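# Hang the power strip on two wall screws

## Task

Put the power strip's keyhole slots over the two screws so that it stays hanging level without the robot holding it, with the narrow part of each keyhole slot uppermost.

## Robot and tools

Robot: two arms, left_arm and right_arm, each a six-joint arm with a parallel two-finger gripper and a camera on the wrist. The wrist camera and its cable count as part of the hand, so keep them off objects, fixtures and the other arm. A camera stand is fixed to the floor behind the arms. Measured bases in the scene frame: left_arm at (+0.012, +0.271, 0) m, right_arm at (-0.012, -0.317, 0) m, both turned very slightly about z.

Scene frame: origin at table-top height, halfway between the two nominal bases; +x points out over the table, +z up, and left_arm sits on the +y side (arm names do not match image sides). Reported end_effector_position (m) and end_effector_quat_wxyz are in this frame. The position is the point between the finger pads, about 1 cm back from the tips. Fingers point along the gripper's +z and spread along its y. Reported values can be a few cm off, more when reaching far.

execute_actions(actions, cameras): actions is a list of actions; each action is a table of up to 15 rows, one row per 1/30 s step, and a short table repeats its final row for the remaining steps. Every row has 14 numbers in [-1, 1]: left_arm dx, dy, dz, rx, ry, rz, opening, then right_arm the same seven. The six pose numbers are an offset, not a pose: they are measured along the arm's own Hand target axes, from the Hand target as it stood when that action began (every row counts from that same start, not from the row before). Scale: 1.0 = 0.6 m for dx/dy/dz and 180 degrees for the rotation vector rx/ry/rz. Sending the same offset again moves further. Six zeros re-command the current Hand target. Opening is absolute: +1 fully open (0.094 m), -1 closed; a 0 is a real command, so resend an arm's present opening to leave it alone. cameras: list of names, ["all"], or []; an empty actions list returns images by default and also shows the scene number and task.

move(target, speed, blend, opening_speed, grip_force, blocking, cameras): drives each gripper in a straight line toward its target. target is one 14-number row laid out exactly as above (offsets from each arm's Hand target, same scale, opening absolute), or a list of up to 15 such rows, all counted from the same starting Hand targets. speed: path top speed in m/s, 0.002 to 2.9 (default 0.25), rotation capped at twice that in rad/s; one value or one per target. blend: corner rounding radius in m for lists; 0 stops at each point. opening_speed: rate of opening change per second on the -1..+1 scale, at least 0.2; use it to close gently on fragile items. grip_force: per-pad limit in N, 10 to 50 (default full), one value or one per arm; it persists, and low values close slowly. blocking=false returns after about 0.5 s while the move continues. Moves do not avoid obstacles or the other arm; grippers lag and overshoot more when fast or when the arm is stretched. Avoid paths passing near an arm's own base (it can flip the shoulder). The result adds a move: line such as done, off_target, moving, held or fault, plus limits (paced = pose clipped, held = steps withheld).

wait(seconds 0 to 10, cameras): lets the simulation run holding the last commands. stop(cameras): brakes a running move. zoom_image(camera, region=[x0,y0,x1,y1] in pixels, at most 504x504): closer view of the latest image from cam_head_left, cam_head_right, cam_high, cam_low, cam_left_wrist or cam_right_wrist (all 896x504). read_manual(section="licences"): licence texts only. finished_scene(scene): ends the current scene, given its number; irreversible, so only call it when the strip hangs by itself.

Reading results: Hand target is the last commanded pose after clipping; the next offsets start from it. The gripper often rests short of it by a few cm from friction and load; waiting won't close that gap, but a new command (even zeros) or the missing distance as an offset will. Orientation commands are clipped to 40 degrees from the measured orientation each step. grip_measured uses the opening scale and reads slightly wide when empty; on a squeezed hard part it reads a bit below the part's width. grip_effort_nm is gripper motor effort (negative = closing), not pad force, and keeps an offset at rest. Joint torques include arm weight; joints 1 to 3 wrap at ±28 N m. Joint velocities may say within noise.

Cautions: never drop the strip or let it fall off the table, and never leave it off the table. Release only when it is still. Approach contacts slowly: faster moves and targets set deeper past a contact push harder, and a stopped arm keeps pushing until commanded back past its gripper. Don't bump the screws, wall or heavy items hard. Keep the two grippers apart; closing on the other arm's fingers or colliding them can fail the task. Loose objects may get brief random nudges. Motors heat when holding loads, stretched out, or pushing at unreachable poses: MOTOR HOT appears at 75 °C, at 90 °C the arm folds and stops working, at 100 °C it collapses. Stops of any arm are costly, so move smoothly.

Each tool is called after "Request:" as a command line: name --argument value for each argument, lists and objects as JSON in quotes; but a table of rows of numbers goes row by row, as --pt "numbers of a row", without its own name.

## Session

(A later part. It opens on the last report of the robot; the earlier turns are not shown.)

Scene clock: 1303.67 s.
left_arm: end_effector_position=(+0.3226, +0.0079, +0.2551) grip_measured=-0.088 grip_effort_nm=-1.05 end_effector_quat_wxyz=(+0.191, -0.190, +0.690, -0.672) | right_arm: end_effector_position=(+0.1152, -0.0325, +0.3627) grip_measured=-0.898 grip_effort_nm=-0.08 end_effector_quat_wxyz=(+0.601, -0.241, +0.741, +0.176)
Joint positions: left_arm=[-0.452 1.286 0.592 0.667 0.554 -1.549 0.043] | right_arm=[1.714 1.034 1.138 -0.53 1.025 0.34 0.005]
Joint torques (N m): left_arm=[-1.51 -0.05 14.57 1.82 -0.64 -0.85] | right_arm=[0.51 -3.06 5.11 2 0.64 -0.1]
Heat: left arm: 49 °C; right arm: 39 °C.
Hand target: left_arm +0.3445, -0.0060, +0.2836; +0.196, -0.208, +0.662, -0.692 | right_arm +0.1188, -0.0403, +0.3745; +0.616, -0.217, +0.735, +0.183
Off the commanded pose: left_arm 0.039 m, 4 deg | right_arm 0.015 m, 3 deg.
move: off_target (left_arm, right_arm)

Request:
move --target '[0.0,0.0,-0.016,0,0,0.022,-0.4,0,0,0,0,0,0,-0.9]' --speed 0.03

Request:
move --target '[-0.003,0.0,-0.008,0,0,0.0,-0.4,0,0,0,0,0,0,-0.9]' --speed 0.03

Scene clock: 1310.77 s.
left_arm: end_effector_position=(+0.3227, +0.0082, +0.2549) grip_measured=-0.088 grip_effort_nm=-1.05 end_effector_quat_wxyz=(+0.191, -0.187, +0.690, -0.673) | right_arm: end_effector_position=(+0.1152, -0.0325, +0.3627) grip_measured=-0.898 grip_effort_nm=-0.09 end_effector_quat_wxyz=(+0.601, -0.241, +0.741, +0.176)
Joint positions: left_arm=[-0.448 1.289 0.592 0.671 0.564 -1.545 0.043] | right_arm=[1.714 1.034 1.138 -0.53 1.025 0.34 0.005]
Joint torques (N m): left_arm=[-0.72 -2 12.64 1.72 -0.62 -0.1] | right_arm=[0.57 -3.15 5.15 2 0.62 -0.11]
Heat: left arm: 50 °C; right arm: 39 °C.
Hand target: left_arm +0.3392, +0.0020, +0.2833; +0.220, -0.185, +0.669, -0.685 | right_arm +0.1188, -0.0403, +0.3745; +0.616, -0.217, +0.735, +0.183
Off the commanded pose: left_arm 0.033 m, 4 deg | right_arm 0.015 m, 3 deg.
move: off_target (left_arm, right_arm)

Scene clock: 1311.77 s.
left_arm: end_effector_position=(+0.3225, +0.0085, +0.2554) grip_measured=-0.088 grip_effort_nm=-1.05 end_effector_quat_wxyz=(+0.191, -0.186, +0.690, -0.673) | right_arm: end_effector_position=(+0.1152, -0.0325, +0.3627) grip_measured=-0.898 grip_effort_nm=-0.08 end_effector_quat_wxyz=(+0.601, -0.241, +0.741, +0.176)
Joint positions: left_arm=[-0.446 1.288 0.592 0.671 0.567 -1.545 0.043] | right_arm=[1.714 1.034 1.138 -0.53 1.025 0.34 0.005]
Joint torques (N m): left_arm=[0.23 -2.77 11.86 1.69 -0.47 -0.11] | right_arm=[0.54 -3.1 5.03 2 0.64 -0.1]
Heat: left arm: 50 °C; right arm: 39 °C.
Hand target: left_arm +0.3381, +0.0070, +0.2832; +0.220, -0.185, +0.669, -0.685 | right_arm +0.1188, -0.0403, +0.3745; +0.616, -0.217, +0.735, +0.183
Off the commanded pose: left_arm 0.032 m, 4 deg | right_arm 0.015 m, 3 deg.
move: off_target (left_arm, right_arm)

Request:
move --target '[-0.003,0.0,-0.008,0,0,0.0,-0.4,0,0,0,0,0,0,-0.9]' --speed 0.03

Request:
move --target '[0,0.0,-0.006,0,0,0.0,-0.4,0,0,0,0,0,0,-0.9]' --speed 0.03 --cameras '["cam_right_wrist"]'

Scene clock: 1319.00 s.
left_arm: end_effector_position=(+0.3276, +0.0138, +0.2554) grip_measured=-0.088 grip_effort_nm=-1.05 end_effector_quat_wxyz=(+0.199, -0.194, +0.688, -0.670) | right_arm: end_effector_position=(+0.1152, -0.0325, +0.3627) grip_measured=-0.898 grip_effort_nm=-0.09 end_effector_quat_wxyz=(+0.601, -0.241, +0.741, +0.176)
Joint positions: left_arm=[-0.432 1.288 0.592 0.671 0.557 -1.543 0.043] | right_arm=[1.714 1.034 1.138 -0.53 1.025 0.34 0.005]
Joint torques (N m): left_arm=[0.31 -3.55 11.28 1.65 -0.17 -0.11] | right_arm=[0.51 -3.14 5.05 2.01 0.63 -0.11]
Heat: left arm: 49 °C; right arm: 39 °C.
Hand target: left_arm +0.3370, +0.0120, +0.2831; +0.220, -0.185, +0.669, -0.685 | right_arm +0.1188, -0.0403, +0.3745; +0.616, -0.217, +0.735, +0.183
Off the commanded pose: left_arm 0.029 m, 4 deg | right_arm 0.015 m, 3 deg.
move: off_target (left_arm, right_arm)

Scene clock: 1320.00 s.
left_arm: end_effector_position=(+0.3280, +0.0143, +0.2554) grip_measured=-0.088 grip_effort_nm=-1.05 end_effector_quat_wxyz=(+0.200, -0.194, +0.688, -0.670) | right_arm: end_effector_position=(+0.1152, -0.0325, +0.3627) grip_measured=-0.898 grip_effort_nm=-0.08 end_effector_quat_wxyz=(+0.601, -0.241, +0.741, +0.176)
Joint positions: left_arm=[-0.431 1.288 0.592 0.671 0.557 -1.543 0.043] | right_arm=[1.714 1.034 1.138 -0.53 1.025 0.34 0.005]
Joint torques (N m): left_arm=[0.59 -4.45 10.62 1.62 -0.11 -0.14] | right_arm=[0.62 -3.1 5.07 2.01 0.64 -0.11]
Heat: left arm: 49 °C; right arm: 39 °C.
Hand target: left_arm +0.3350, +0.0150, +0.2829; +0.220, -0.185, +0.669, -0.685 | right_arm +0.1188, -0.0403, +0.3745; +0.616, -0.217, +0.735, +0.183
Off the commanded pose: left_arm 0.028 m, 4 deg | right_arm 0.015 m, 3 deg.
move: off_target (left_arm, right_arm)
Images, in order (width x height): cam_right_wrist 896x504.

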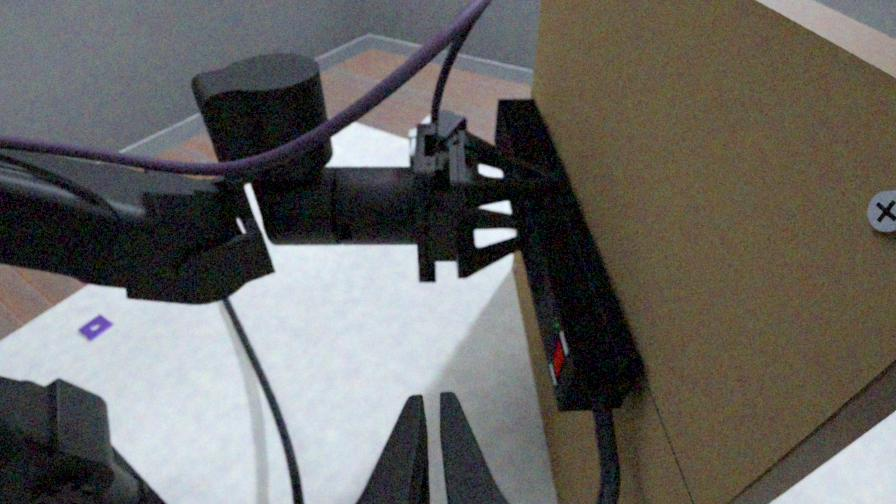

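Request:
move --target '[-0.003,0.0,0.028,0,0,0.0,-0.4,0,0,0,0,0,0,-0.9]' --speed 0.03

Scene clock: 1327.13 s.
left_arm: end_effector_position=(+0.3297, +0.0129, +0.2544) grip_measured=-0.088 grip_effort_nm=-1.05 end_effector_quat_wxyz=(+0.196, -0.193, +0.690, -0.670) | right_arm: end_effector_position=(+0.1152, -0.0325, +0.3627) grip_measured=-0.898 grip_effort_nm=-0.09 end_effector_quat_wxyz=(+0.601, -0.241, +0.741, +0.176)
Joint positions: left_arm=[-0.428 1.302 0.601 0.671 0.569 -1.543 0.043] | right_arm=[1.714 1.034 1.138 -0.53 1.025 0.34 0.005]
Joint torques (N m): left_arm=[-1.35 -1.52 13.38 1.77 -0.53 -0.11] | right_arm=[0.54 -3.06 5 1.98 0.65 -0.11]
Heat: left arm: 49 °C; right arm: 39 °C.
Hand target: left_arm +0.3457, +0.0020, +0.2836; +0.220, -0.185, +0.669, -0.685 | right_arm +0.1188, -0.0403, +0.3745; +0.616, -0.217, +0.735, +0.183
Off the commanded pose: left_arm 0.035 m, 4 deg | right_arm 0.015 m, 3 deg.
move: off_target (left_arm, right_arm)

Request:
move --target '[0.02,0.0,-0.041,0,-0.006,0.0,-0.4,0,0,0,0,0,0,-0.9]' --speed 0.05

Scene clock: 1335.57 s.
left_arm: end_effector_position=(+0.3273, +0.0155, +0.2642) grip_measured=-0.088 grip_effort_nm=-1.05 end_effector_quat_wxyz=(+0.214, -0.197, +0.681, -0.672) | right_arm: end_effector_position=(+0.1152, -0.0325, +0.3627) grip_measured=-0.898 grip_effort_nm=-0.09 end_effector_quat_wxyz=(+0.601, -0.241, +0.741, +0.176)
Joint positions: left_arm=[-0.443 1.262 0.595 0.66 0.521 -1.541 0.043] | right_arm=[1.714 1.034 1.138 -0.53 1.025 0.34 0.005]
Joint torques (N m): left_arm=[-0.79 -6.48 7.09 1.56 -0.26 -0.12] | right_arm=[0.53 -3.18 5.09 1.98 0.62 -0.12]
Heat: left arm: 50 °C; right arm: 39 °C.
Hand target: left_arm +0.3222, +0.0159, +0.2823; +0.226, -0.192, +0.667, -0.683 | right_arm +0.1188, -0.0403, +0.3745; +0.616, -0.217, +0.735, +0.183
Off the commanded pose: left_arm 0.019 m, 3 deg | right_arm 0.015 m, 3 deg.
move: off_target (left_arm, right_arm)

Request:
move --pt "0 0.09 -0.01 0 0 0.0 -0.4 0 0 0 0 0 0 -0.9" --pt "0 0.0 -0.01 0 0 0.0 -0.4 0 0 0 0 0 0 -0.9" --speed 0.07

Scene clock: 1346.00 s.
left_arm: end_effector_position=(+0.3176, +0.0212, +0.2459) grip_measured=-0.088 grip_effort_nm=-1.05 end_effector_quat_wxyz=(+0.208, -0.206, +0.689, -0.663) | right_arm: end_effector_position=(+0.1152, -0.0325, +0.3628) grip_measured=-0.898 grip_effort_nm=-0.08 end_effector_quat_wxyz=(+0.601, -0.241, +0.741, +0.176)
Joint positions: left_arm=[-0.443 1.231 0.529 0.662 0.516 -1.537 0.043] | right_arm=[1.714 1.034 1.138 -0.53 1.025 0.34 0.005]
Joint torques (N m): left_arm=[0.16 -6.13 10.93 1.48 -0.06 -0.19] | right_arm=[0.54 -3.03 4.97 2.01 0.63 -0.11]
Heat: left arm: 49 °C; right arm: 40 °C.
Hand target: left_arm +0.3188, +0.0209, +0.2820; +0.226, -0.192, +0.667, -0.683 | right_arm +0.1188, -0.0403, +0.3745; +0.616, -0.217, +0.735, +0.183
Off the commanded pose: left_arm 0.036 m, 4 deg | right_arm 0.015 m, 3 deg.
move: off_target (left_arm, right_arm)

Request:
move --target '[-0.004,0.0,0.04,0,0.003,-0.004,-0.4,0,0,0,0,0,0,-0.9]' --speed 0.03

Scene clock: 1351.07 s.
left_arm: end_effector_position=(+0.3280, +0.0119, +0.2516) grip_measured=-0.088 grip_effort_nm=-1.05 end_effector_quat_wxyz=(+0.207, -0.204, +0.689, -0.664) | right_arm: end_effector_position=(+0.1152, -0.0325, +0.3628) grip_measured=-0.898 grip_effort_nm=-0.08 end_effector_quat_wxyz=(+0.601, -0.241, +0.741, +0.176)
Joint positions: left_arm=[-0.455 1.285 0.586 0.662 0.508 -1.537 0.043] | right_arm=[1.714 1.034 1.138 -0.53 1.025 0.34 0.005]
Joint torques (N m): left_arm=[-1.03 -3.1 11.89 1.79 -0.24 -0.3] | right_arm=[0.49 -3.08 5.05 1.98 0.68 -0.11]
Heat: left arm: 49 °C; right arm: 40 °C.
Hand target: left_arm +0.3343, +0.0024, +0.2830; +0.219, -0.193, +0.667, -0.686 | right_arm +0.1188, -0.0403, +0.3745; +0.616, -0.217, +0.735, +0.183
Off the commanded pose: left_arm 0.033 m, 4 deg | right_arm 0.015 m, 3 deg.
move: off_target (left_arm, right_arm)

Request:
execute_actions --actions '[]' --cameras '["cam_right_wrist"]'

Request:
zoom_image --camera "cam_right_wrist" --region '[580, 340, 680, 440]'

Request:
zoom_image --camera "cam_right_wrist" --region '[490, 80, 590, 180]'

Scene clock: 1358.97 s.
left_arm: end_effector_position=(+0.3280, +0.0119, +0.2516) grip_measured=-0.088 grip_effort_nm=-1.05 end_effector_quat_wxyz=(+0.207, -0.204, +0.689, -0.664) | right_arm: end_effector_position=(+0.1152, -0.0325, +0.3628) grip_measured=-0.898 grip_effort_nm=-0.08 end_effector_quat_wxyz=(+0.601, -0.241, +0.741, +0.176)
Joint positions: left_arm=[-0.455 1.285 0.586 0.662 0.508 -1.537 0.043] | right_arm=[1.714 1.034 1.138 -0.53 1.025 0.34 0.005]
Joint velocities: within noise
Joint torques (N m): left_arm=[-1.11 -3.07 11.89 1.76 -0.23 -0.32] | right_arm=[0.62 -3.08 5.03 2 0.65 -0.11]
Heat: left arm: 49 °C; right arm: 40 °C.
Hand target: left_arm +0.3343, +0.0024, +0.2830; +0.219, -0.193, +0.667, -0.686 | right_arm +0.1188, -0.0403, +0.3745; +0.616, -0.217, +0.735, +0.183
Tool commands: left_gripper/opening=-0.4 right_gripper/opening=-0.9
Off the commanded pose: left_arm 0.033 m, 4 deg | right_arm 0.015 m, 3 deg.
Images, in order (width x height): cam_right_wrist 896x504.

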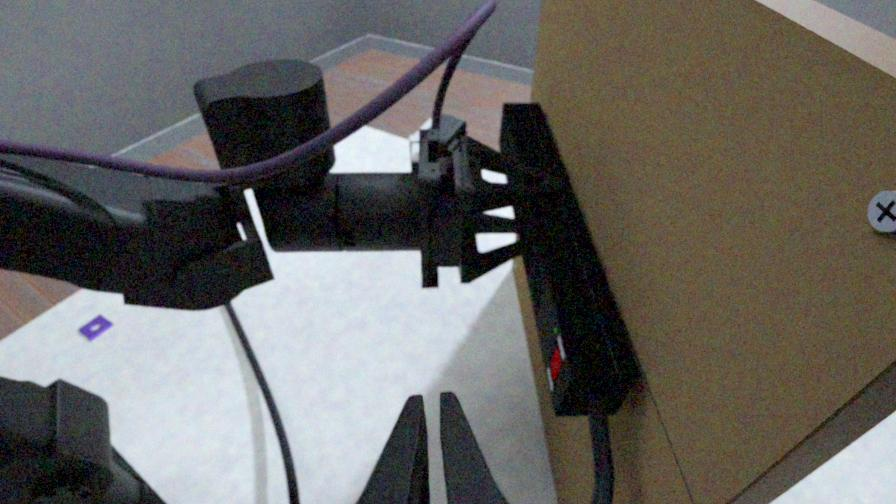

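Scaled by 5.040.

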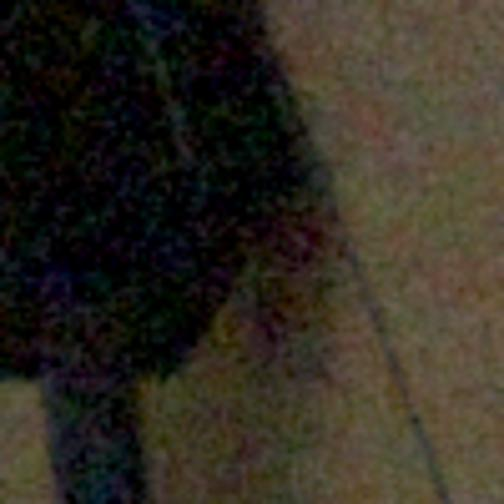

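Scaled by 5.040.

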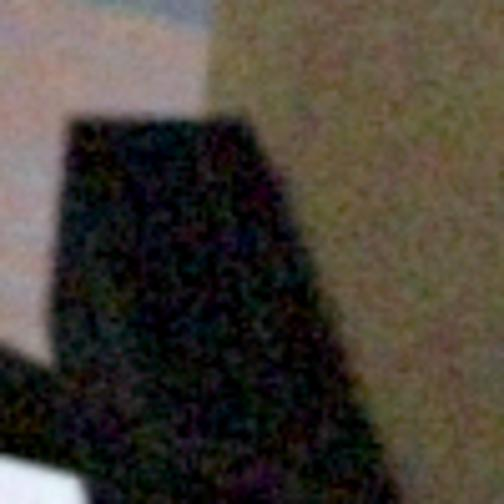

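Request:
move --pt "0.009 -0.005 -0.04 0 0 0 -0.4 0 0 0 0 0 0 -0.9" --pt "0.009 0.085 -0.04 0 0 0.0 -0.4 0 0 0 0 0 0 -0.9" --pt "0.009 -0.005 -0.04 0 0 0.0 -0.4 0 0 0 0 0 0 -0.9" --speed 0.07

Scene clock: 1389.87 s.
left_arm: end_effector_position=(+0.3163, +0.0199, +0.2483) grip_measured=-0.088 grip_effort_nm=-1.05 end_effector_quat_wxyz=(+0.208, -0.206, +0.690, -0.662) | right_arm: end_effector_position=(+0.1152, -0.0325, +0.3628) grip_measured=-0.898 grip_effort_nm=-0.09 end_effector_quat_wxyz=(+0.601, -0.241, +0.741, +0.176)
Joint positions: left_arm=[-0.451 1.222 0.535 0.646 0.508 -1.537 0.043] | right_arm=[1.714 1.034 1.138 -0.53 1.025 0.34 0.005]
Joint torques (N m): left_arm=[0.43 -6.15 11.04 1.5 0.11 -0.33] | right_arm=[0.51 -2.99 5.03 2.01 0.63 -0.11]
Heat: left arm: 50 °C; right arm: 40 °C.
Hand target: left_arm +0.3164, +0.0194, +0.2850; +0.219, -0.193, +0.667, -0.686 | right_arm +0.1188, -0.0403, +0.3745; +0.616, -0.217, +0.735, +0.183
Off the commanded pose: left_arm 0.037 m, 4 deg | right_arm 0.015 m, 3 deg.
move: off_target (left_arm, right_arm)

Request:
move --target '[-0.0015,0.0,0.042,0,0.0,0.0,-0.4,0,0,0,0,0,0,-0.9]' --speed 0.03

Scene clock: 1393.93 s.
left_arm: end_effector_position=(+0.3238, +0.0091, +0.2537) grip_measured=-0.088 grip_effort_nm=-1.05 end_effector_quat_wxyz=(+0.206, -0.203, +0.690, -0.664) | right_arm: end_effector_position=(+0.1152, -0.0325, +0.3628) grip_measured=-0.898 grip_effort_nm=-0.09 end_effector_quat_wxyz=(+0.601, -0.241, +0.741, +0.176)
Joint positions: left_arm=[-0.472 1.27 0.586 0.646 0.493 -1.537 0.043] | right_arm=[1.714 1.034 1.138 -0.53 1.025 0.34 0.005]
Joint torques (N m): left_arm=[-1.21 -2.78 12.29 1.8 -0.26 -0.32] | right_arm=[0.65 -2.99 5.18 2.01 0.62 -0.1]
Heat: left arm: 50 °C; right arm: 40 °C.
Hand target: left_arm +0.3311, -0.0010, +0.2860; +0.219, -0.193, +0.667, -0.686 | right_arm +0.1188, -0.0403, +0.3745; +0.616, -0.217, +0.735, +0.183
Off the commanded pose: left_arm 0.035 m, 4 deg | right_arm 0.015 m, 3 deg.
move: off_target (left_arm, right_arm)

Request:
move --pt "0.0 0 -0.042 0 0 0 -0.4 0 0 0 0 0 0 -0.9" --pt "0 0.08 -0.042 0 0 0.0 -0.4 0 0 0 0 0 0 -0.9" --pt "-0.004 0 -0.042 0 0 0.0 -0.4 0 0 0 0 0 0 -0.9" --speed 0.08

Request:
move --target '[-0.004,0.0,0.042,0,0.0,0.0,-0.4,0,0,0,0,0,0,-0.9]' --speed 0.03

Scene clock: 1406.10 s.
left_arm: end_effector_position=(+0.3201, +0.0223, +0.2503) grip_measured=-0.088 grip_effort_nm=-1.05 end_effector_quat_wxyz=(+0.211, -0.207, +0.688, -0.663) | right_arm: end_effector_position=(+0.1152, -0.0325, +0.3628) grip_measured=-0.898 grip_effort_nm=-0.08 end_effector_quat_wxyz=(+0.601, -0.241, +0.741, +0.176)
Joint positions: left_arm=[-0.438 1.228 0.543 0.649 0.514 -1.537 0.043] | right_arm=[1.714 1.034 1.138 -0.53 1.025 0.34 0.005]
Joint torques (N m): left_arm=[0.49 -6.01 10.86 1.46 0.17 -0.32] | right_arm=[0.62 -3 5.03 1.98 0.62 -0.08]
Heat: left arm: 50 °C; right arm: 41 °C.
Hand target: left_arm +0.3191, +0.0213, +0.2851; +0.219, -0.193, +0.667, -0.686 | right_arm +0.1188, -0.0403, +0.3745; +0.616, -0.217, +0.735, +0.183
Off the commanded pose: left_arm 0.035 m, 4 deg | right_arm 0.015 m, 3 deg.
move: off_target (left_arm, right_arm)

Scene clock: 1407.50 s.
left_arm: end_effector_position=(+0.3282, +0.0114, +0.2546) grip_measured=-0.088 grip_effort_nm=-1.05 end_effector_quat_wxyz=(+0.207, -0.203, +0.689, -0.664) | right_arm: end_effector_position=(+0.1152, -0.0325, +0.3628) grip_measured=-0.898 grip_effort_nm=-0.09 end_effector_quat_wxyz=(+0.601, -0.241, +0.741, +0.176)
Joint positions: left_arm=[-0.457 1.28 0.595 0.649 0.506 -1.537 0.043] | right_arm=[1.714 1.034 1.138 -0.53 1.025 0.34 0.005]
Joint torques (N m): left_arm=[-1.18 -2.91 12.26 1.76 -0.22 -0.31] | right_arm=[0.44 -3 4.86 1.98 0.63 -0.12]
Heat: left arm: 50 °C; right arm: 41 °C.
Hand target: left_arm +0.3351, +0.0017, +0.2860; +0.219, -0.193, +0.667, -0.686 | right_arm +0.1188, -0.0403, +0.3745; +0.616, -0.217, +0.735, +0.183
Off the commanded pose: left_arm 0.034 m, 4 deg | right_arm 0.015 m, 3 deg.
move: off_target (left_arm, right_arm)

Request:
move --pt "0.004 0 -0.042 0 0 0 -0.4 0 0 0 0 0 0 -0.9" --pt "0.004 0.08 -0.042 0 0 0.0 -0.4 0 0 0 0 0 0 -0.9" --pt "0.008 0 -0.042 0 0 0.0 -0.4 0 0 0 0 0 0 -0.9" --speed 0.08

Request:
move --target '[-0.004,0.0,0.042,0,0.0,0.0,-0.4,0,0,0,0,0,0,-0.9]' --speed 0.03

Scene clock: 1416.23 s.
left_arm: end_effector_position=(+0.3187, +0.0224, +0.2502) grip_measured=-0.088 grip_effort_nm=-1.05 end_effector_quat_wxyz=(+0.210, -0.206, +0.688, -0.663) | right_arm: end_effector_position=(+0.1152, -0.0325, +0.3628) grip_measured=-0.898 grip_effort_nm=-0.09 end_effector_quat_wxyz=(+0.601, -0.241, +0.741, +0.176)
Joint positions: left_arm=[-0.438 1.224 0.54 0.647 0.517 -1.537 0.043] | right_arm=[1.714 1.034 1.138 -0.53 1.025 0.34 0.005]
Joint torques (N m): left_arm=[-0.17 -6.06 10.86 1.48 0.05 -0.33] | right_arm=[0.55 -3.07 5.08 2 0.66 -0.09]
Heat: left arm: 51 °C; right arm: 41 °C.
Hand target: left_arm +0.3171, +0.0199, +0.2850; +0.219, -0.193, +0.667, -0.686 | right_arm +0.1188, -0.0403, +0.3745; +0.616, -0.217, +0.735, +0.183
Off the commanded pose: left_arm 0.035 m, 4 deg | right_arm 0.015 m, 3 deg.
move: off_target (left_arm, right_arm)

Scene clock: 1417.63 s.
left_arm: end_effector_position=(+0.3269, +0.0083, +0.2543) grip_measured=-0.088 grip_effort_nm=-1.05 end_effector_quat_wxyz=(+0.205, -0.202, +0.690, -0.664) | right_arm: end_effector_position=(+0.1152, -0.0325, +0.3628) grip_measured=-0.898 grip_effort_nm=-0.08 end_effector_quat_wxyz=(+0.601, -0.241, +0.741, +0.176)
Joint positions: left_arm=[-0.468 1.283 0.598 0.647 0.5 -1.537 0.043] | right_arm=[1.714 1.034 1.138 -0.53 1.025 0.34 0.005]
Joint torques (N m): left_arm=[-1.01 -3.47 11.71 1.79 -0.25 -0.33] | right_arm=[0.47 -3.07 5.01 2 0.62 -0.08]
Heat: left arm: 51 °C; right arm: 41 °C.
Hand target: left_arm +0.3331, +0.0003, +0.2860; +0.218, -0.193, +0.667, -0.686 | right_arm +0.1188, -0.0403, +0.3745; +0.616, -0.217, +0.735, +0.183
Off the commanded pose: left_arm 0.033 m, 4 deg | right_arm 0.015 m, 3 deg.
move: off_target (left_arm, right_arm)

Request:
move --target '[0,0.0,0.02,0,0.0,0.0,-0.4,0,0,0,0,0,0,-0.9]' --speed 0.03 --cameras '["cam_right_wrist"]'

Scene clock: 1422.10 s.
left_arm: end_effector_position=(+0.3277, +0.0079, +0.2533) grip_measured=-0.088 grip_effort_nm=-1.05 end_effector_quat_wxyz=(+0.204, -0.203, +0.691, -0.663) | right_arm: end_effector_position=(+0.1152, -0.0325, +0.3628) grip_measured=-0.898 grip_effort_nm=-0.09 end_effector_quat_wxyz=(+0.601, -0.241, +0.741, +0.176)
Joint positions: left_arm=[-0.468 1.288 0.6 0.647 0.5 -1.538 0.043] | right_arm=[1.714 1.034 1.138 -0.53 1.025 0.34 0.005]
Joint torques (N m): left_arm=[-2.44 -1.13 13.93 1.89 -0.48 -0.3] | right_arm=[0.51 -2.95 5.08 2 0.64 -0.12]
Heat: left arm: 51 °C; right arm: 41 °C.
Hand target: left_arm +0.3398, -0.0096, +0.2864; +0.219, -0.193, +0.667, -0.686 | right_arm +0.1188, -0.0403, +0.3745; +0.616, -0.217, +0.735, +0.183
Off the commanded pose: left_arm 0.039 m, 4 deg | right_arm 0.015 m, 3 deg.
move: off_target (left_arm, right_arm)
Images, in order (width x height): cam_right_wrist 896x504.

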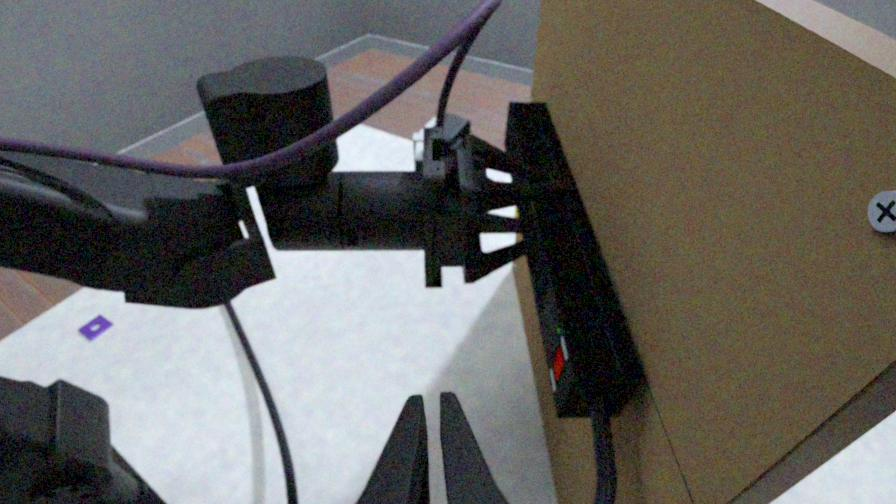

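Request:
move --target '[0,0.0,0.0,0,0.0,-0.012,-0.4,0,0,0,0,0,0,-0.9]' --speed 0.03

Request:
move --target '[0,0.0,0.0,0,0.0,-0.012,-0.4,0,0,0,0,0,0,-0.9]' --speed 0.03

Scene clock: 1429.17 s.
left_arm: end_effector_position=(+0.3277, +0.0079, +0.2533) grip_measured=-0.088 grip_effort_nm=-1.05 end_effector_quat_wxyz=(+0.203, -0.204, +0.690, -0.664) | right_arm: end_effector_position=(+0.1152, -0.0325, +0.3628) grip_measured=-0.898 grip_effort_nm=-0.09 end_effector_quat_wxyz=(+0.601, -0.241, +0.741, +0.176)
Joint positions: left_arm=[-0.468 1.288 0.6 0.647 0.5 -1.541 0.043] | right_arm=[1.714 1.034 1.138 -0.53 1.025 0.34 0.005]
Joint torques (N m): left_arm=[-2.44 -1.11 14.05 1.87 -0.43 -0.7] | right_arm=[0.66 -3.07 5.05 2 0.63 -0.11]
Heat: left arm: 53 °C; right arm: 41 °C.
Hand target: left_arm +0.3398, -0.0097, +0.2864; +0.206, -0.205, +0.663, -0.690 | right_arm +0.1188, -0.0403, +0.3745; +0.616, -0.217, +0.735, +0.183
Off the commanded pose: left_arm 0.039 m, 4 deg | right_arm 0.015 m, 3 deg.
move: off_target (left_arm, right_arm)

Scene clock: 1430.30 s.
left_arm: end_effector_position=(+0.3276, +0.0079, +0.2533) grip_measured=-0.088 grip_effort_nm=-1.05 end_effector_quat_wxyz=(+0.202, -0.206, +0.690, -0.664) | right_arm: end_effector_position=(+0.1152, -0.0325, +0.3628) grip_measured=-0.898 grip_effort_nm=-0.08 end_effector_quat_wxyz=(+0.601, -0.241, +0.741, +0.176)
Joint positions: left_arm=[-0.468 1.288 0.6 0.647 0.501 -1.546 0.043] | right_arm=[1.714 1.034 1.138 -0.53 1.025 0.34 0.005]
Joint torques (N m): left_arm=[-2.33 -1.09 13.97 1.83 -0.42 -1.07] | right_arm=[0.51 -3.07 5 2.01 0.63 -0.1]
Heat: left arm: 53 °C; right arm: 41 °C.
Hand target: left_arm +0.3398, -0.0097, +0.2864; +0.193, -0.218, +0.659, -0.693 | right_arm +0.1188, -0.0403, +0.3745; +0.616, -0.217, +0.735, +0.183
Off the commanded pose: left_arm 0.039 m, 5 deg | right_arm 0.015 m, 3 deg.
move: off_target (left_arm, right_arm)

Request:
move --target '[0,0.0,0.0,0,0.0,-0.02,-0.4,0,0,0,0,0,0,-0.9]' --speed 0.03

Request:
move --target '[0,0.0,0.0,0,0.0,-0.02,-0.4,0,0,0,0,0,0,-0.9]' --speed 0.03 --cameras '["cam_right_wrist"]'

Scene clock: 1435.63 s.
left_arm: end_effector_position=(+0.3307, +0.0064, +0.2540) grip_measured=-0.088 grip_effort_nm=-1.05 end_effector_quat_wxyz=(+0.185, -0.228, +0.683, -0.669) | right_arm: end_effector_position=(+0.1152, -0.0325, +0.3628) grip_measured=-0.898 grip_effort_nm=-0.08 end_effector_quat_wxyz=(+0.601, -0.241, +0.741, +0.176)
Joint positions: left_arm=[-0.472 1.299 0.61 0.647 0.488 -1.603 0.043] | right_arm=[1.714 1.034 1.138 -0.53 1.025 0.34 0.005]
Joint torques (N m): left_arm=[-2.1 -1.88 13.41 1.84 -0.27 -1.14] | right_arm=[0.51 -3.17 5 2 0.64 -0.11]
Heat: left arm: 54 °C; right arm: 41 °C.
Hand target: left_arm +0.3398, -0.0096, +0.2864; +0.171, -0.238, +0.652, -0.699 | right_arm +0.1188, -0.0403, +0.3745; +0.616, -0.217, +0.735, +0.183
Off the commanded pose: left_arm 0.037 m, 5 deg | right_arm 0.015 m, 3 deg.
move: off_target (left_arm, right_arm)

Scene clock: 1437.23 s.
left_arm: end_effector_position=(+0.3307, +0.0064, +0.2540) grip_measured=-0.088 grip_effort_nm=-1.05 end_effector_quat_wxyz=(+0.183, -0.230, +0.682, -0.669) | right_arm: end_effector_position=(+0.1152, -0.0325, +0.3628) grip_measured=-0.898 grip_effort_nm=-0.09 end_effector_quat_wxyz=(+0.601, -0.241, +0.741, +0.176)
Joint positions: left_arm=[-0.472 1.299 0.61 0.647 0.488 -1.61 0.043] | right_arm=[1.714 1.034 1.138 -0.53 1.025 0.34 0.005]
Joint torques (N m): left_arm=[-2.02 -1.88 13.52 1.79 -0.26 -1.74] | right_arm=[0.53 -3.11 5.04 2.01 0.65 -0.09]
Heat: left arm: 54 °C; right arm: 41 °C.
Hand target: left_arm +0.3398, -0.0096, +0.2864; +0.149, -0.259, +0.644, -0.704 | right_arm +0.1188, -0.0403, +0.3745; +0.616, -0.217, +0.735, +0.183
Off the commanded pose: left_arm 0.037 m, 8 deg | right_arm 0.015 m, 3 deg.
move: off_target (left_arm, right_arm)
Images, in order (width x height): cam_right_wrist 896x504.

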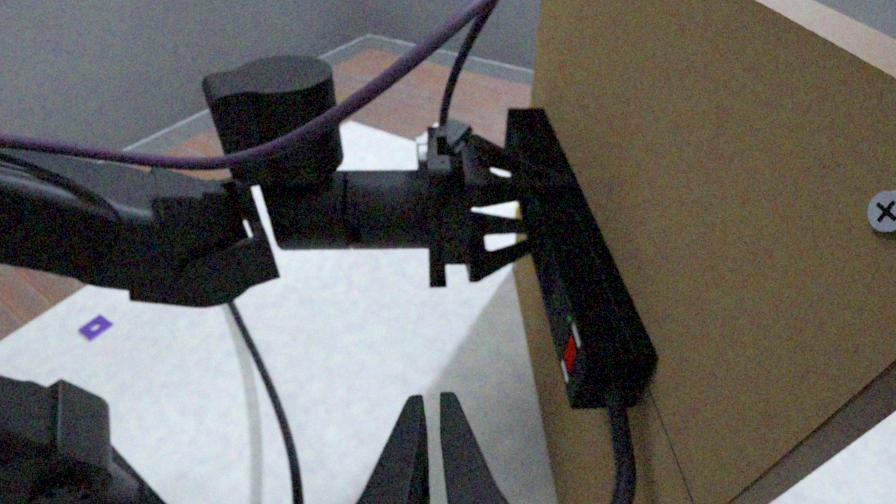

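Request:
move --pt "0 0 -0.016 0 0 0.02 -0.4 0 0 0 0 0 0 -0.9" --pt "-0.013 0.073 -0.0195 0 0.0 0.04 -0.4 0 0 0 0 0 0 -0.9" --speed 0.04 --blend '[0.005,0]' --cameras '["cam_right_wrist"]'

Scene clock: 1451.33 s.
left_arm: end_effector_position=(+0.3308, +0.0068, +0.2507) grip_measured=-0.088 grip_effort_nm=-1.05 end_effector_quat_wxyz=(+0.203, -0.209, +0.654, -0.698) | right_arm: end_effector_position=(+0.1152, -0.0325, +0.3628) grip_measured=-0.898 grip_effort_nm=-0.08 end_effector_quat_wxyz=(+0.601, -0.241, +0.741, +0.176)
Joint positions: left_arm=[-0.471 1.372 0.535 0.903 0.489 -1.627 0.043] | right_arm=[1.714 1.034 1.138 -0.53 1.025 0.34 0.005]
Joint torques (N m): left_arm=[-1.13 -1.46 7.34 1.53 -0.21 -0.1] | right_arm=[0.53 -3.12 5.14 2.01 0.64 -0.09]
Heat: left arm: 55 °C; right arm: 41 °C.
Hand target: left_arm +0.3342, -0.0012, +0.2416; +0.193, -0.218, +0.659, -0.693 | right_arm +0.1188, -0.0403, +0.3745; +0.616, -0.217, +0.735, +0.183
Off the commanded pose: left_arm 0.013 m, 2 deg | right_arm 0.015 m, 3 deg.
move: off_target (left_arm, right_arm)
Images, in order (width x height): cam_right_wrist 896x504.

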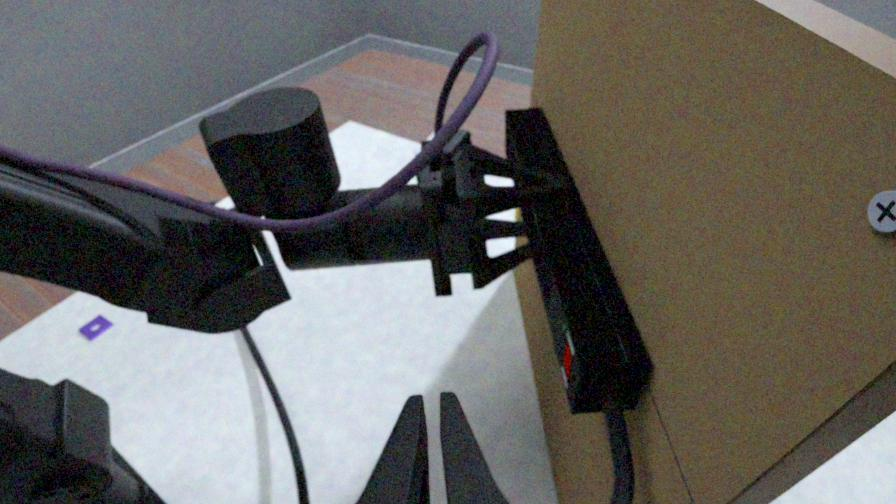

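Request:
move --target '[0,0.03,0.0,-0.03,0.0,0.015,-0.4,0,0,0,0,0,0,-0.9]' --speed 0.04 --cameras '["cam_right_wrist"]'

Scene clock: 1457.10 s.
left_arm: end_effector_position=(+0.3308, +0.0068, +0.2485) grip_measured=-0.088 grip_effort_nm=-1.05 end_effector_quat_wxyz=(+0.214, -0.199, +0.660, -0.692) | right_arm: end_effector_position=(+0.1152, -0.0325, +0.3628) grip_measured=-0.898 grip_effort_nm=-0.09 end_effector_quat_wxyz=(+0.601, -0.241, +0.741, +0.176)
Joint positions: left_arm=[-0.471 1.371 0.535 0.89 0.489 -1.589 0.043] | right_arm=[1.714 1.034 1.138 -0.53 1.025 0.34 0.005]
Joint torques (N m): left_arm=[-1.05 -2.8 7.95 0.29 -0.14 0.56] | right_arm=[0.51 -3.1 5.11 2 0.62 -0.11]
Heat: left arm: 53 °C; right arm: 41 °C.
Hand target: left_arm +0.3339, -0.0022, +0.2236; +0.198, -0.211, +0.696, -0.657 | right_arm +0.1188, -0.0403, +0.3745; +0.616, -0.217, +0.735, +0.183
Off the commanded pose: left_arm 0.027 m, 6 deg | right_arm 0.015 m, 3 deg.
move: off_target (left_arm, right_arm)
Images, in order (width x height): cam_right_wrist 896x504.

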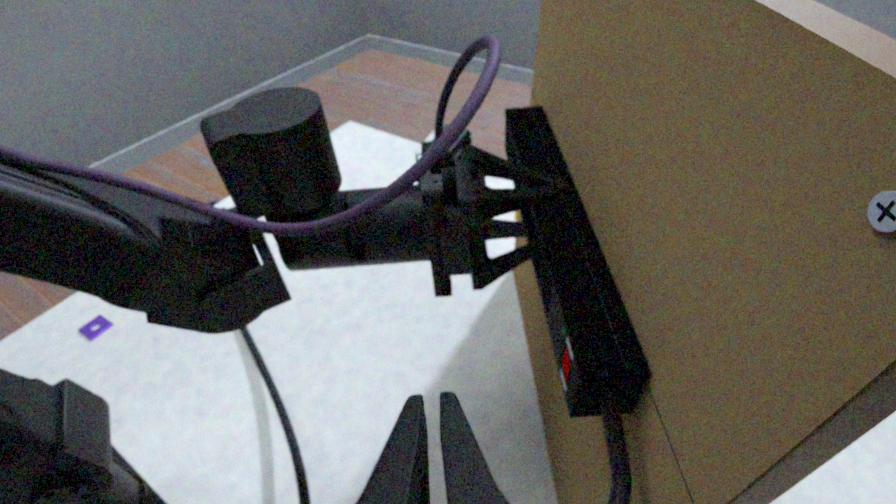

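Request:
move --target '[0,0.02,-0.012,-0.01,0.0,0,-0.4,0,0,0,0,0,0,-0.9]' --speed 0.04

Request:
move --target '[0,0.015,-0.006,0,0.0,0,-0.4,0,0,0,0,0,0,-0.9]' --speed 0.04 --cameras '["cam_right_wrist"]'

Scene clock: 1465.00 s.
left_arm: end_effector_position=(+0.3305, +0.0070, +0.2479) grip_measured=-0.088 grip_effort_nm=-1.05 end_effector_quat_wxyz=(+0.214, -0.199, +0.662, -0.690) | right_arm: end_effector_position=(+0.1152, -0.0325, +0.3628) grip_measured=-0.898 grip_effort_nm=-0.09 end_effector_quat_wxyz=(+0.601, -0.241, +0.741, +0.176)
Joint positions: left_arm=[-0.471 1.368 0.535 0.883 0.489 -1.586 0.043] | right_arm=[1.714 1.034 1.138 -0.53 1.025 0.34 0.005]
Joint torques (N m): left_arm=[-0.09 -3.77 5.6 0.16 0.03 0.67] | right_arm=[0.73 -3.03 5.11 2.01 0.63 -0.1]
Heat: left arm: 51 °C; right arm: 41 °C.
Hand target: left_arm +0.3295, +0.0043, +0.2121; +0.195, -0.214, +0.706, -0.646 | right_arm +0.1188, -0.0403, +0.3745; +0.616, -0.217, +0.735, +0.183
Off the commanded pose: left_arm 0.036 m, 8 deg | right_arm 0.015 m, 3 deg.
move: off_target (left_arm, right_arm)

Scene clock: 1466.00 s.
left_arm: end_effector_position=(+0.3273, +0.0054, +0.2365) grip_measured=-0.088 grip_effort_nm=-1.05 end_effector_quat_wxyz=(+0.211, -0.199, +0.673, -0.680) | right_arm: end_effector_position=(+0.1152, -0.0325, +0.3628) grip_measured=-0.898 grip_effort_nm=-0.08 end_effector_quat_wxyz=(+0.601, -0.241, +0.741, +0.176)
Joint positions: left_arm=[-0.478 1.371 0.52 0.868 0.488 -1.565 0.043] | right_arm=[1.714 1.034 1.138 -0.53 1.025 0.34 0.005]
Joint torques (N m): left_arm=[0.4 -3.36 4.56 0.65 0.08 0.49] | right_arm=[0.58 -3.03 4.98 2 0.62 -0.09]
Heat: left arm: 51 °C; right arm: 41 °C.
Hand target: left_arm +0.3271, +0.0080, +0.2034; +0.195, -0.214, +0.706, -0.646 | right_arm +0.1188, -0.0403, +0.3745; +0.616, -0.217, +0.735, +0.183
Off the commanded pose: left_arm 0.033 m, 6 deg | right_arm 0.015 m, 3 deg.
move: off_target (left_arm, right_arm)
Images, in order (width x height): cam_right_wrist 896x504.

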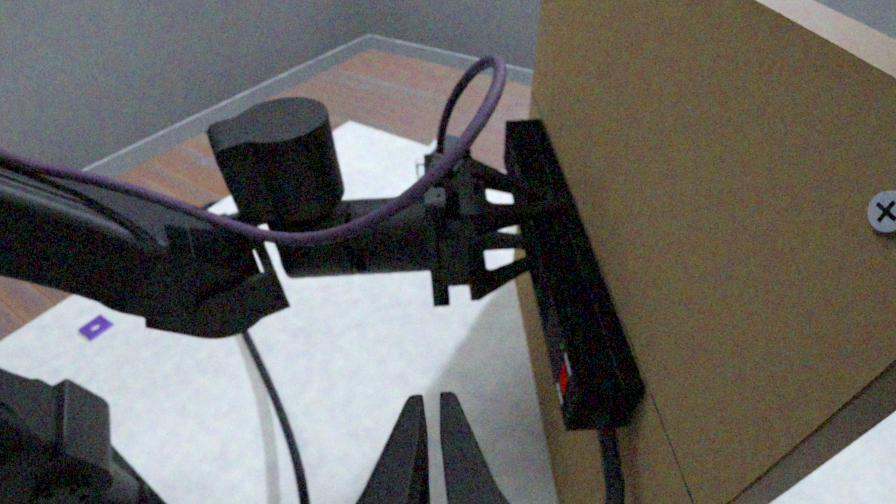

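Request:
move --target '[0,0.0,-0.012,0,0.0,0,-0.4,0,0,0,0,0,0,-0.9]' --speed 0.04 --cameras '["cam_right_wrist","cam_left_wrist"]'

Request:
zoom_image --camera "cam_right_wrist" --region '[490, 100, 690, 440]'

Scene clock: 1472.17 s.
left_arm: end_effector_position=(+0.3275, +0.0053, +0.2372) grip_measured=-0.088 grip_effort_nm=-1.05 end_effector_quat_wxyz=(+0.211, -0.198, +0.673, -0.681) | right_arm: end_effector_position=(+0.1152, -0.0325, +0.3628) grip_measured=-0.898 grip_effort_nm=-0.08 end_effector_quat_wxyz=(+0.601, -0.241, +0.741, +0.176)
Joint positions: left_arm=[-0.478 1.371 0.521 0.868 0.488 -1.565 0.043] | right_arm=[1.714 1.034 1.138 -0.53 1.025 0.34 0.005]
Joint torques (N m): left_arm=[1.14 -5.01 3.34 0.57 0.24 0.46] | right_arm=[0.43 -3.03 4.98 1.99 0.61 -0.1]
Heat: left arm: 50 °C; right arm: 41 °C.
Hand target: left_arm +0.3231, +0.0140, +0.2040; +0.195, -0.214, +0.706, -0.646 | right_arm +0.1188, -0.0403, +0.3745; +0.616, -0.217, +0.735, +0.183
Off the commanded pose: left_arm 0.035 m, 6 deg | right_arm 0.015 m, 3 deg.
move: off_target (left_arm, right_arm)
Images, in order (width x height): cam_left_wrist 896x504, cam_right_wrist 896x504.

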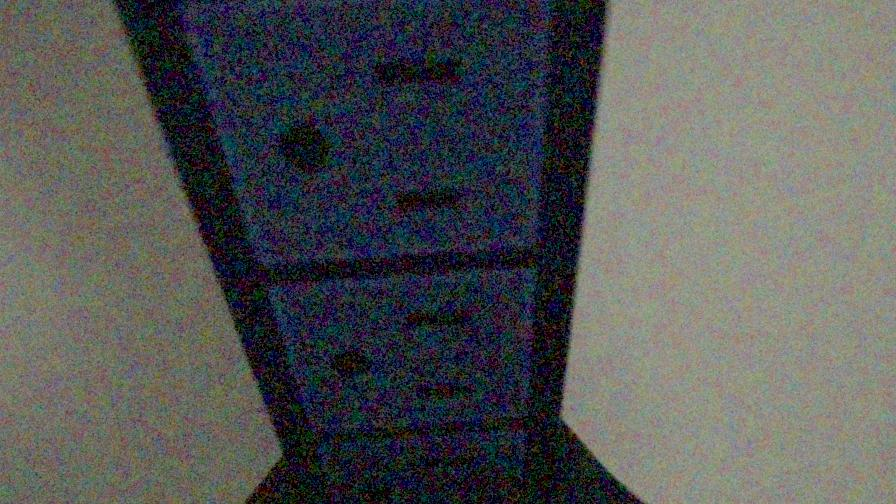

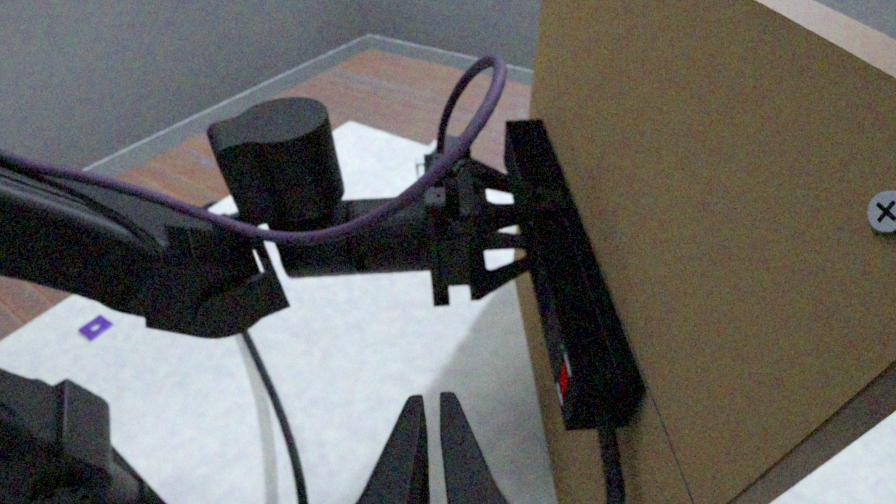

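Scaled by 1.482.

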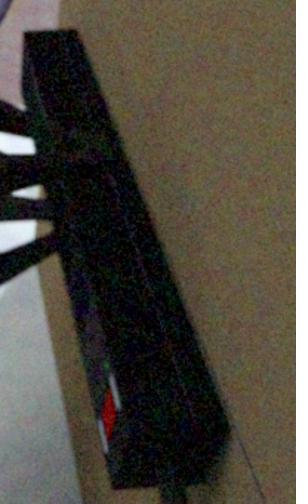

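Request:
move --pt "0 -0.035 0.016 0 0.0 0 -0.4 0 0 0 0 0 0 -0.9" --pt "0 -0.035 0.016 0 0.0 0 0.25 0 0 0 0 0 0 -0.9" --speed 0.04 --opening_speed 0.3 --cameras '["cam_right_wrist","cam_left_wrist"]'

Scene clock: 1486.73 s.
left_arm: end_effector_position=(+0.3292, +0.0064, +0.2302) grip_measured=+0.249 grip_effort_nm=0.04 end_effector_quat_wxyz=(+0.204, -0.208, +0.691, -0.662) | right_arm: end_effector_position=(+0.1152, -0.0325, +0.3628) grip_measured=-0.898 grip_effort_nm=-0.08 end_effector_quat_wxyz=(+0.601, -0.241, +0.741, +0.176)
Joint positions: left_arm=[-0.474 1.351 0.544 0.76 0.488 -1.542 0.059] | right_arm=[1.714 1.034 1.138 -0.53 1.025 0.34 0.005]
Joint torques (N m): left_arm=[-0.42 -4.63 8.05 0.67 0 0.19] | right_arm=[0.49 -3.02 5.01 2 0.6 -0.09]
Heat: left arm: 49 °C; right arm: 42 °C.
Hand target: left_arm +0.3294, +0.0044, +0.2241; +0.195, -0.214, +0.706, -0.646 | right_arm +0.1188, -0.0403, +0.3745; +0.616, -0.217, +0.735, +0.183
Off the commanded pose: left_arm 0.006 m, 3 deg | right_arm 0.015 m, 3 deg.
move: off_target (left_arm, right_arm); target 2's new opening was sent with left_arm's hand 0.013 m and 4 deg from that target
Images, in order (width x height): cam_left_wrist 896x504, cam_right_wrist 896x504.

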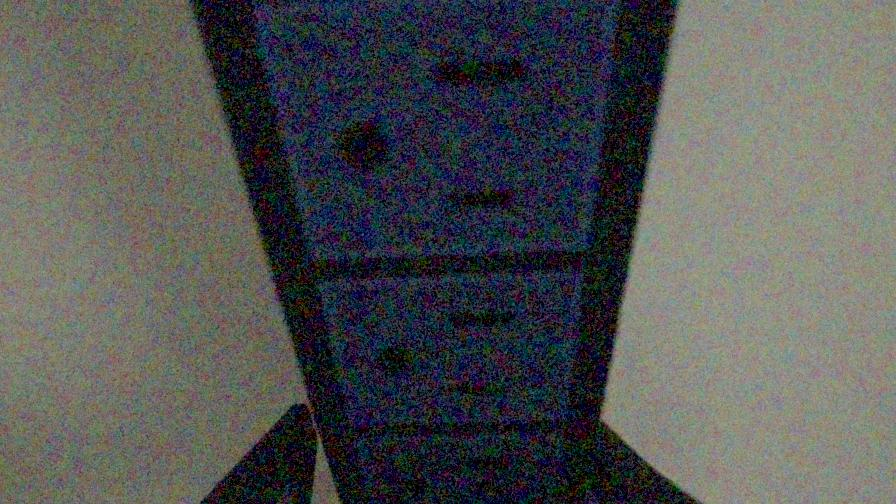

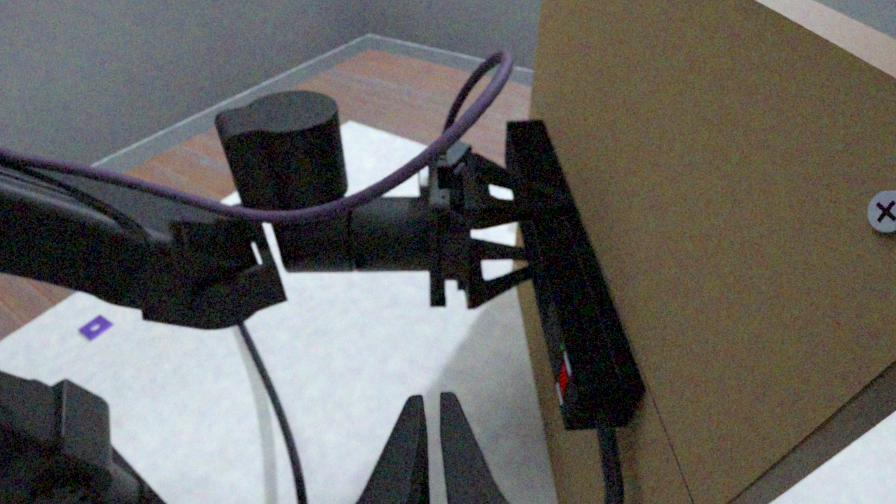

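Request:
move --pt "0 -0.006 0.0 0 0.0 0 0.9 0 0 0 0 0 0 -0.9" --pt "0 -0.006 -0.18 0 0.0 0 0.9 0 0 0 0 0 0 -0.9" --speed 0.08 --opening_speed 0.6 --cameras '["cam_right_wrist","cam_left_wrist","cam_head_left","cam_high"]'

Request:
zoom_image --camera "cam_right_wrist" --region '[490, 100, 690, 440]'

Request:
zoom_image --camera "cam_head_left" --region '[370, 80, 530, 310]'

Scene clock: 1499.07 s.
left_arm: end_effector_position=(+0.2763, +0.0937, +0.2407) grip_measured=+0.899 grip_effort_nm=0.05 end_effector_quat_wxyz=(+0.200, -0.220, +0.700, -0.650) | right_arm: end_effector_position=(+0.1152, -0.0325, +0.3628) grip_measured=-0.898 grip_effort_nm=-0.08 end_effector_quat_wxyz=(+0.601, -0.241, +0.741, +0.176)
Joint positions: left_arm=[-0.167 0.869 0.396 0.367 0.78 -1.501 0.089] | right_arm=[1.714 1.034 1.138 -0.53 1.025 0.34 0.005]
Joint torques (N m): left_arm=[0.59 -2.81 6.64 1.1 0.27 0.24] | right_arm=[0.59 -3.08 5.12 1.98 0.63 -0.1]
Heat: left arm: 50 °C; right arm: 42 °C.
Hand target: left_arm +0.2701, +0.0937, +0.2373; +0.195, -0.214, +0.706, -0.646 | right_arm +0.1188, -0.0403, +0.3745; +0.616, -0.217, +0.735, +0.183
Off the commanded pose: left_arm 0.007 m, 1 deg | right_arm 0.015 m, 3 deg.
move: off_target (right_arm)
Images, in order (width x height): cam_head_left 896x504, cam_high 896x504, cam_left_wrist 896x504, cam_right_wrist 896x504.

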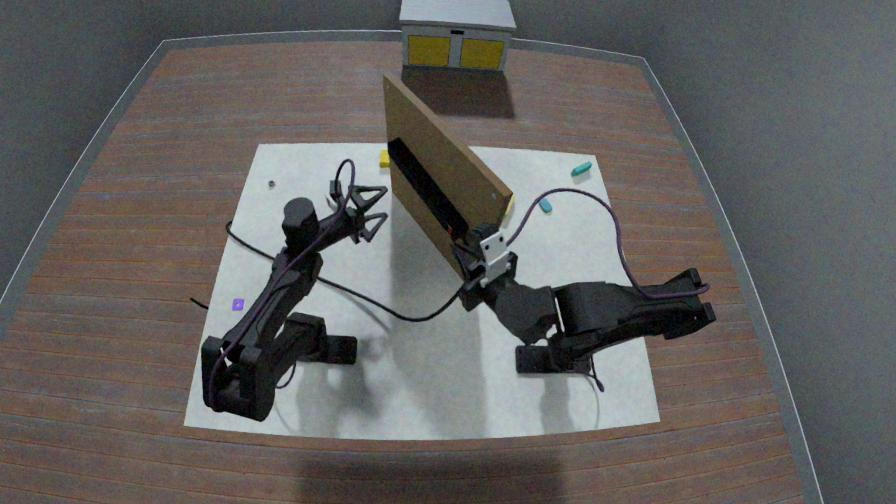

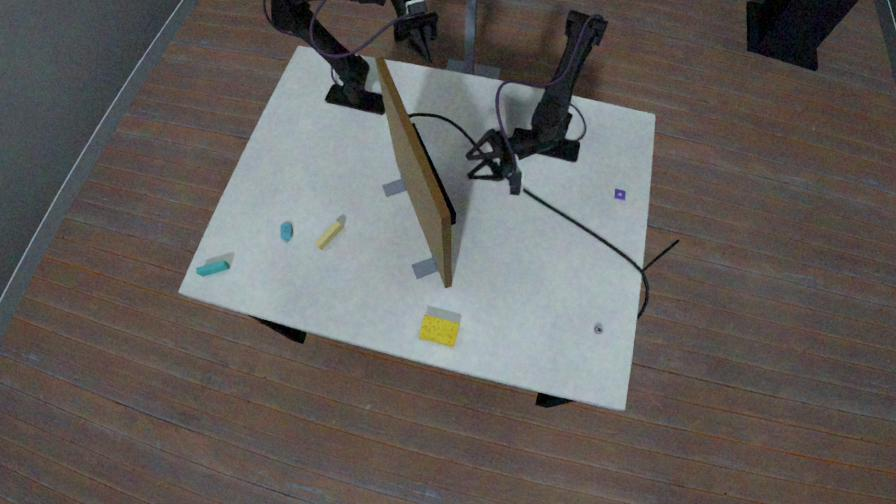

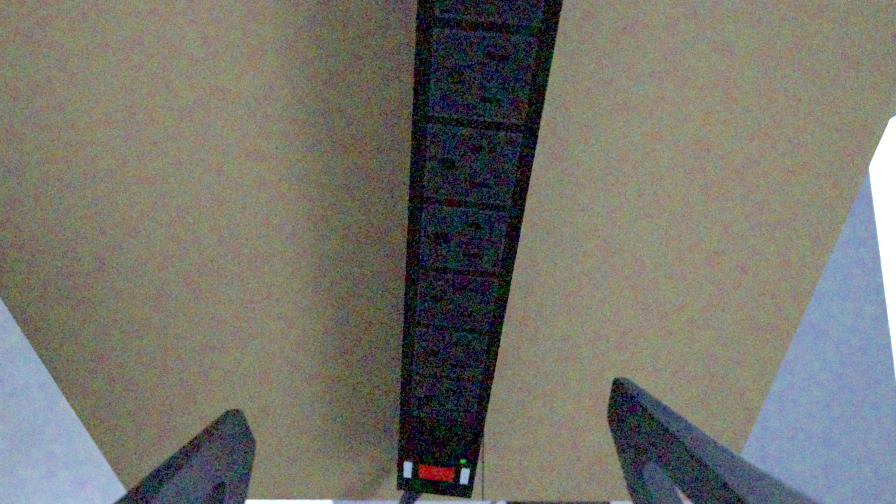

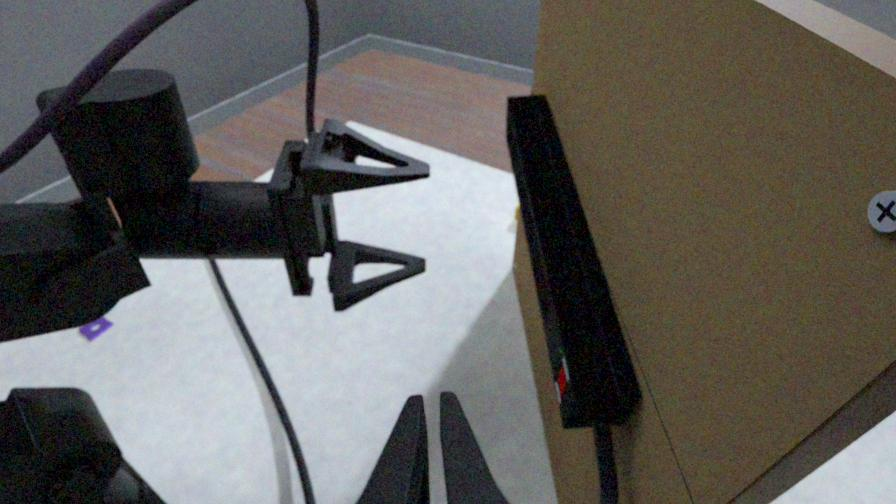

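Scaled by 1.482.

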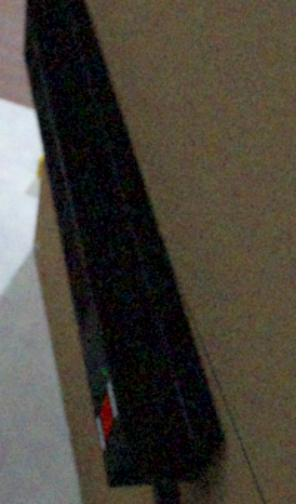

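Scaled by 2.191.

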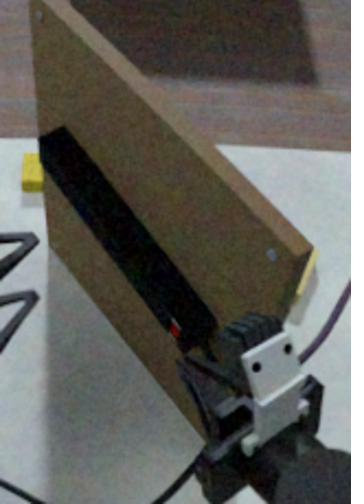

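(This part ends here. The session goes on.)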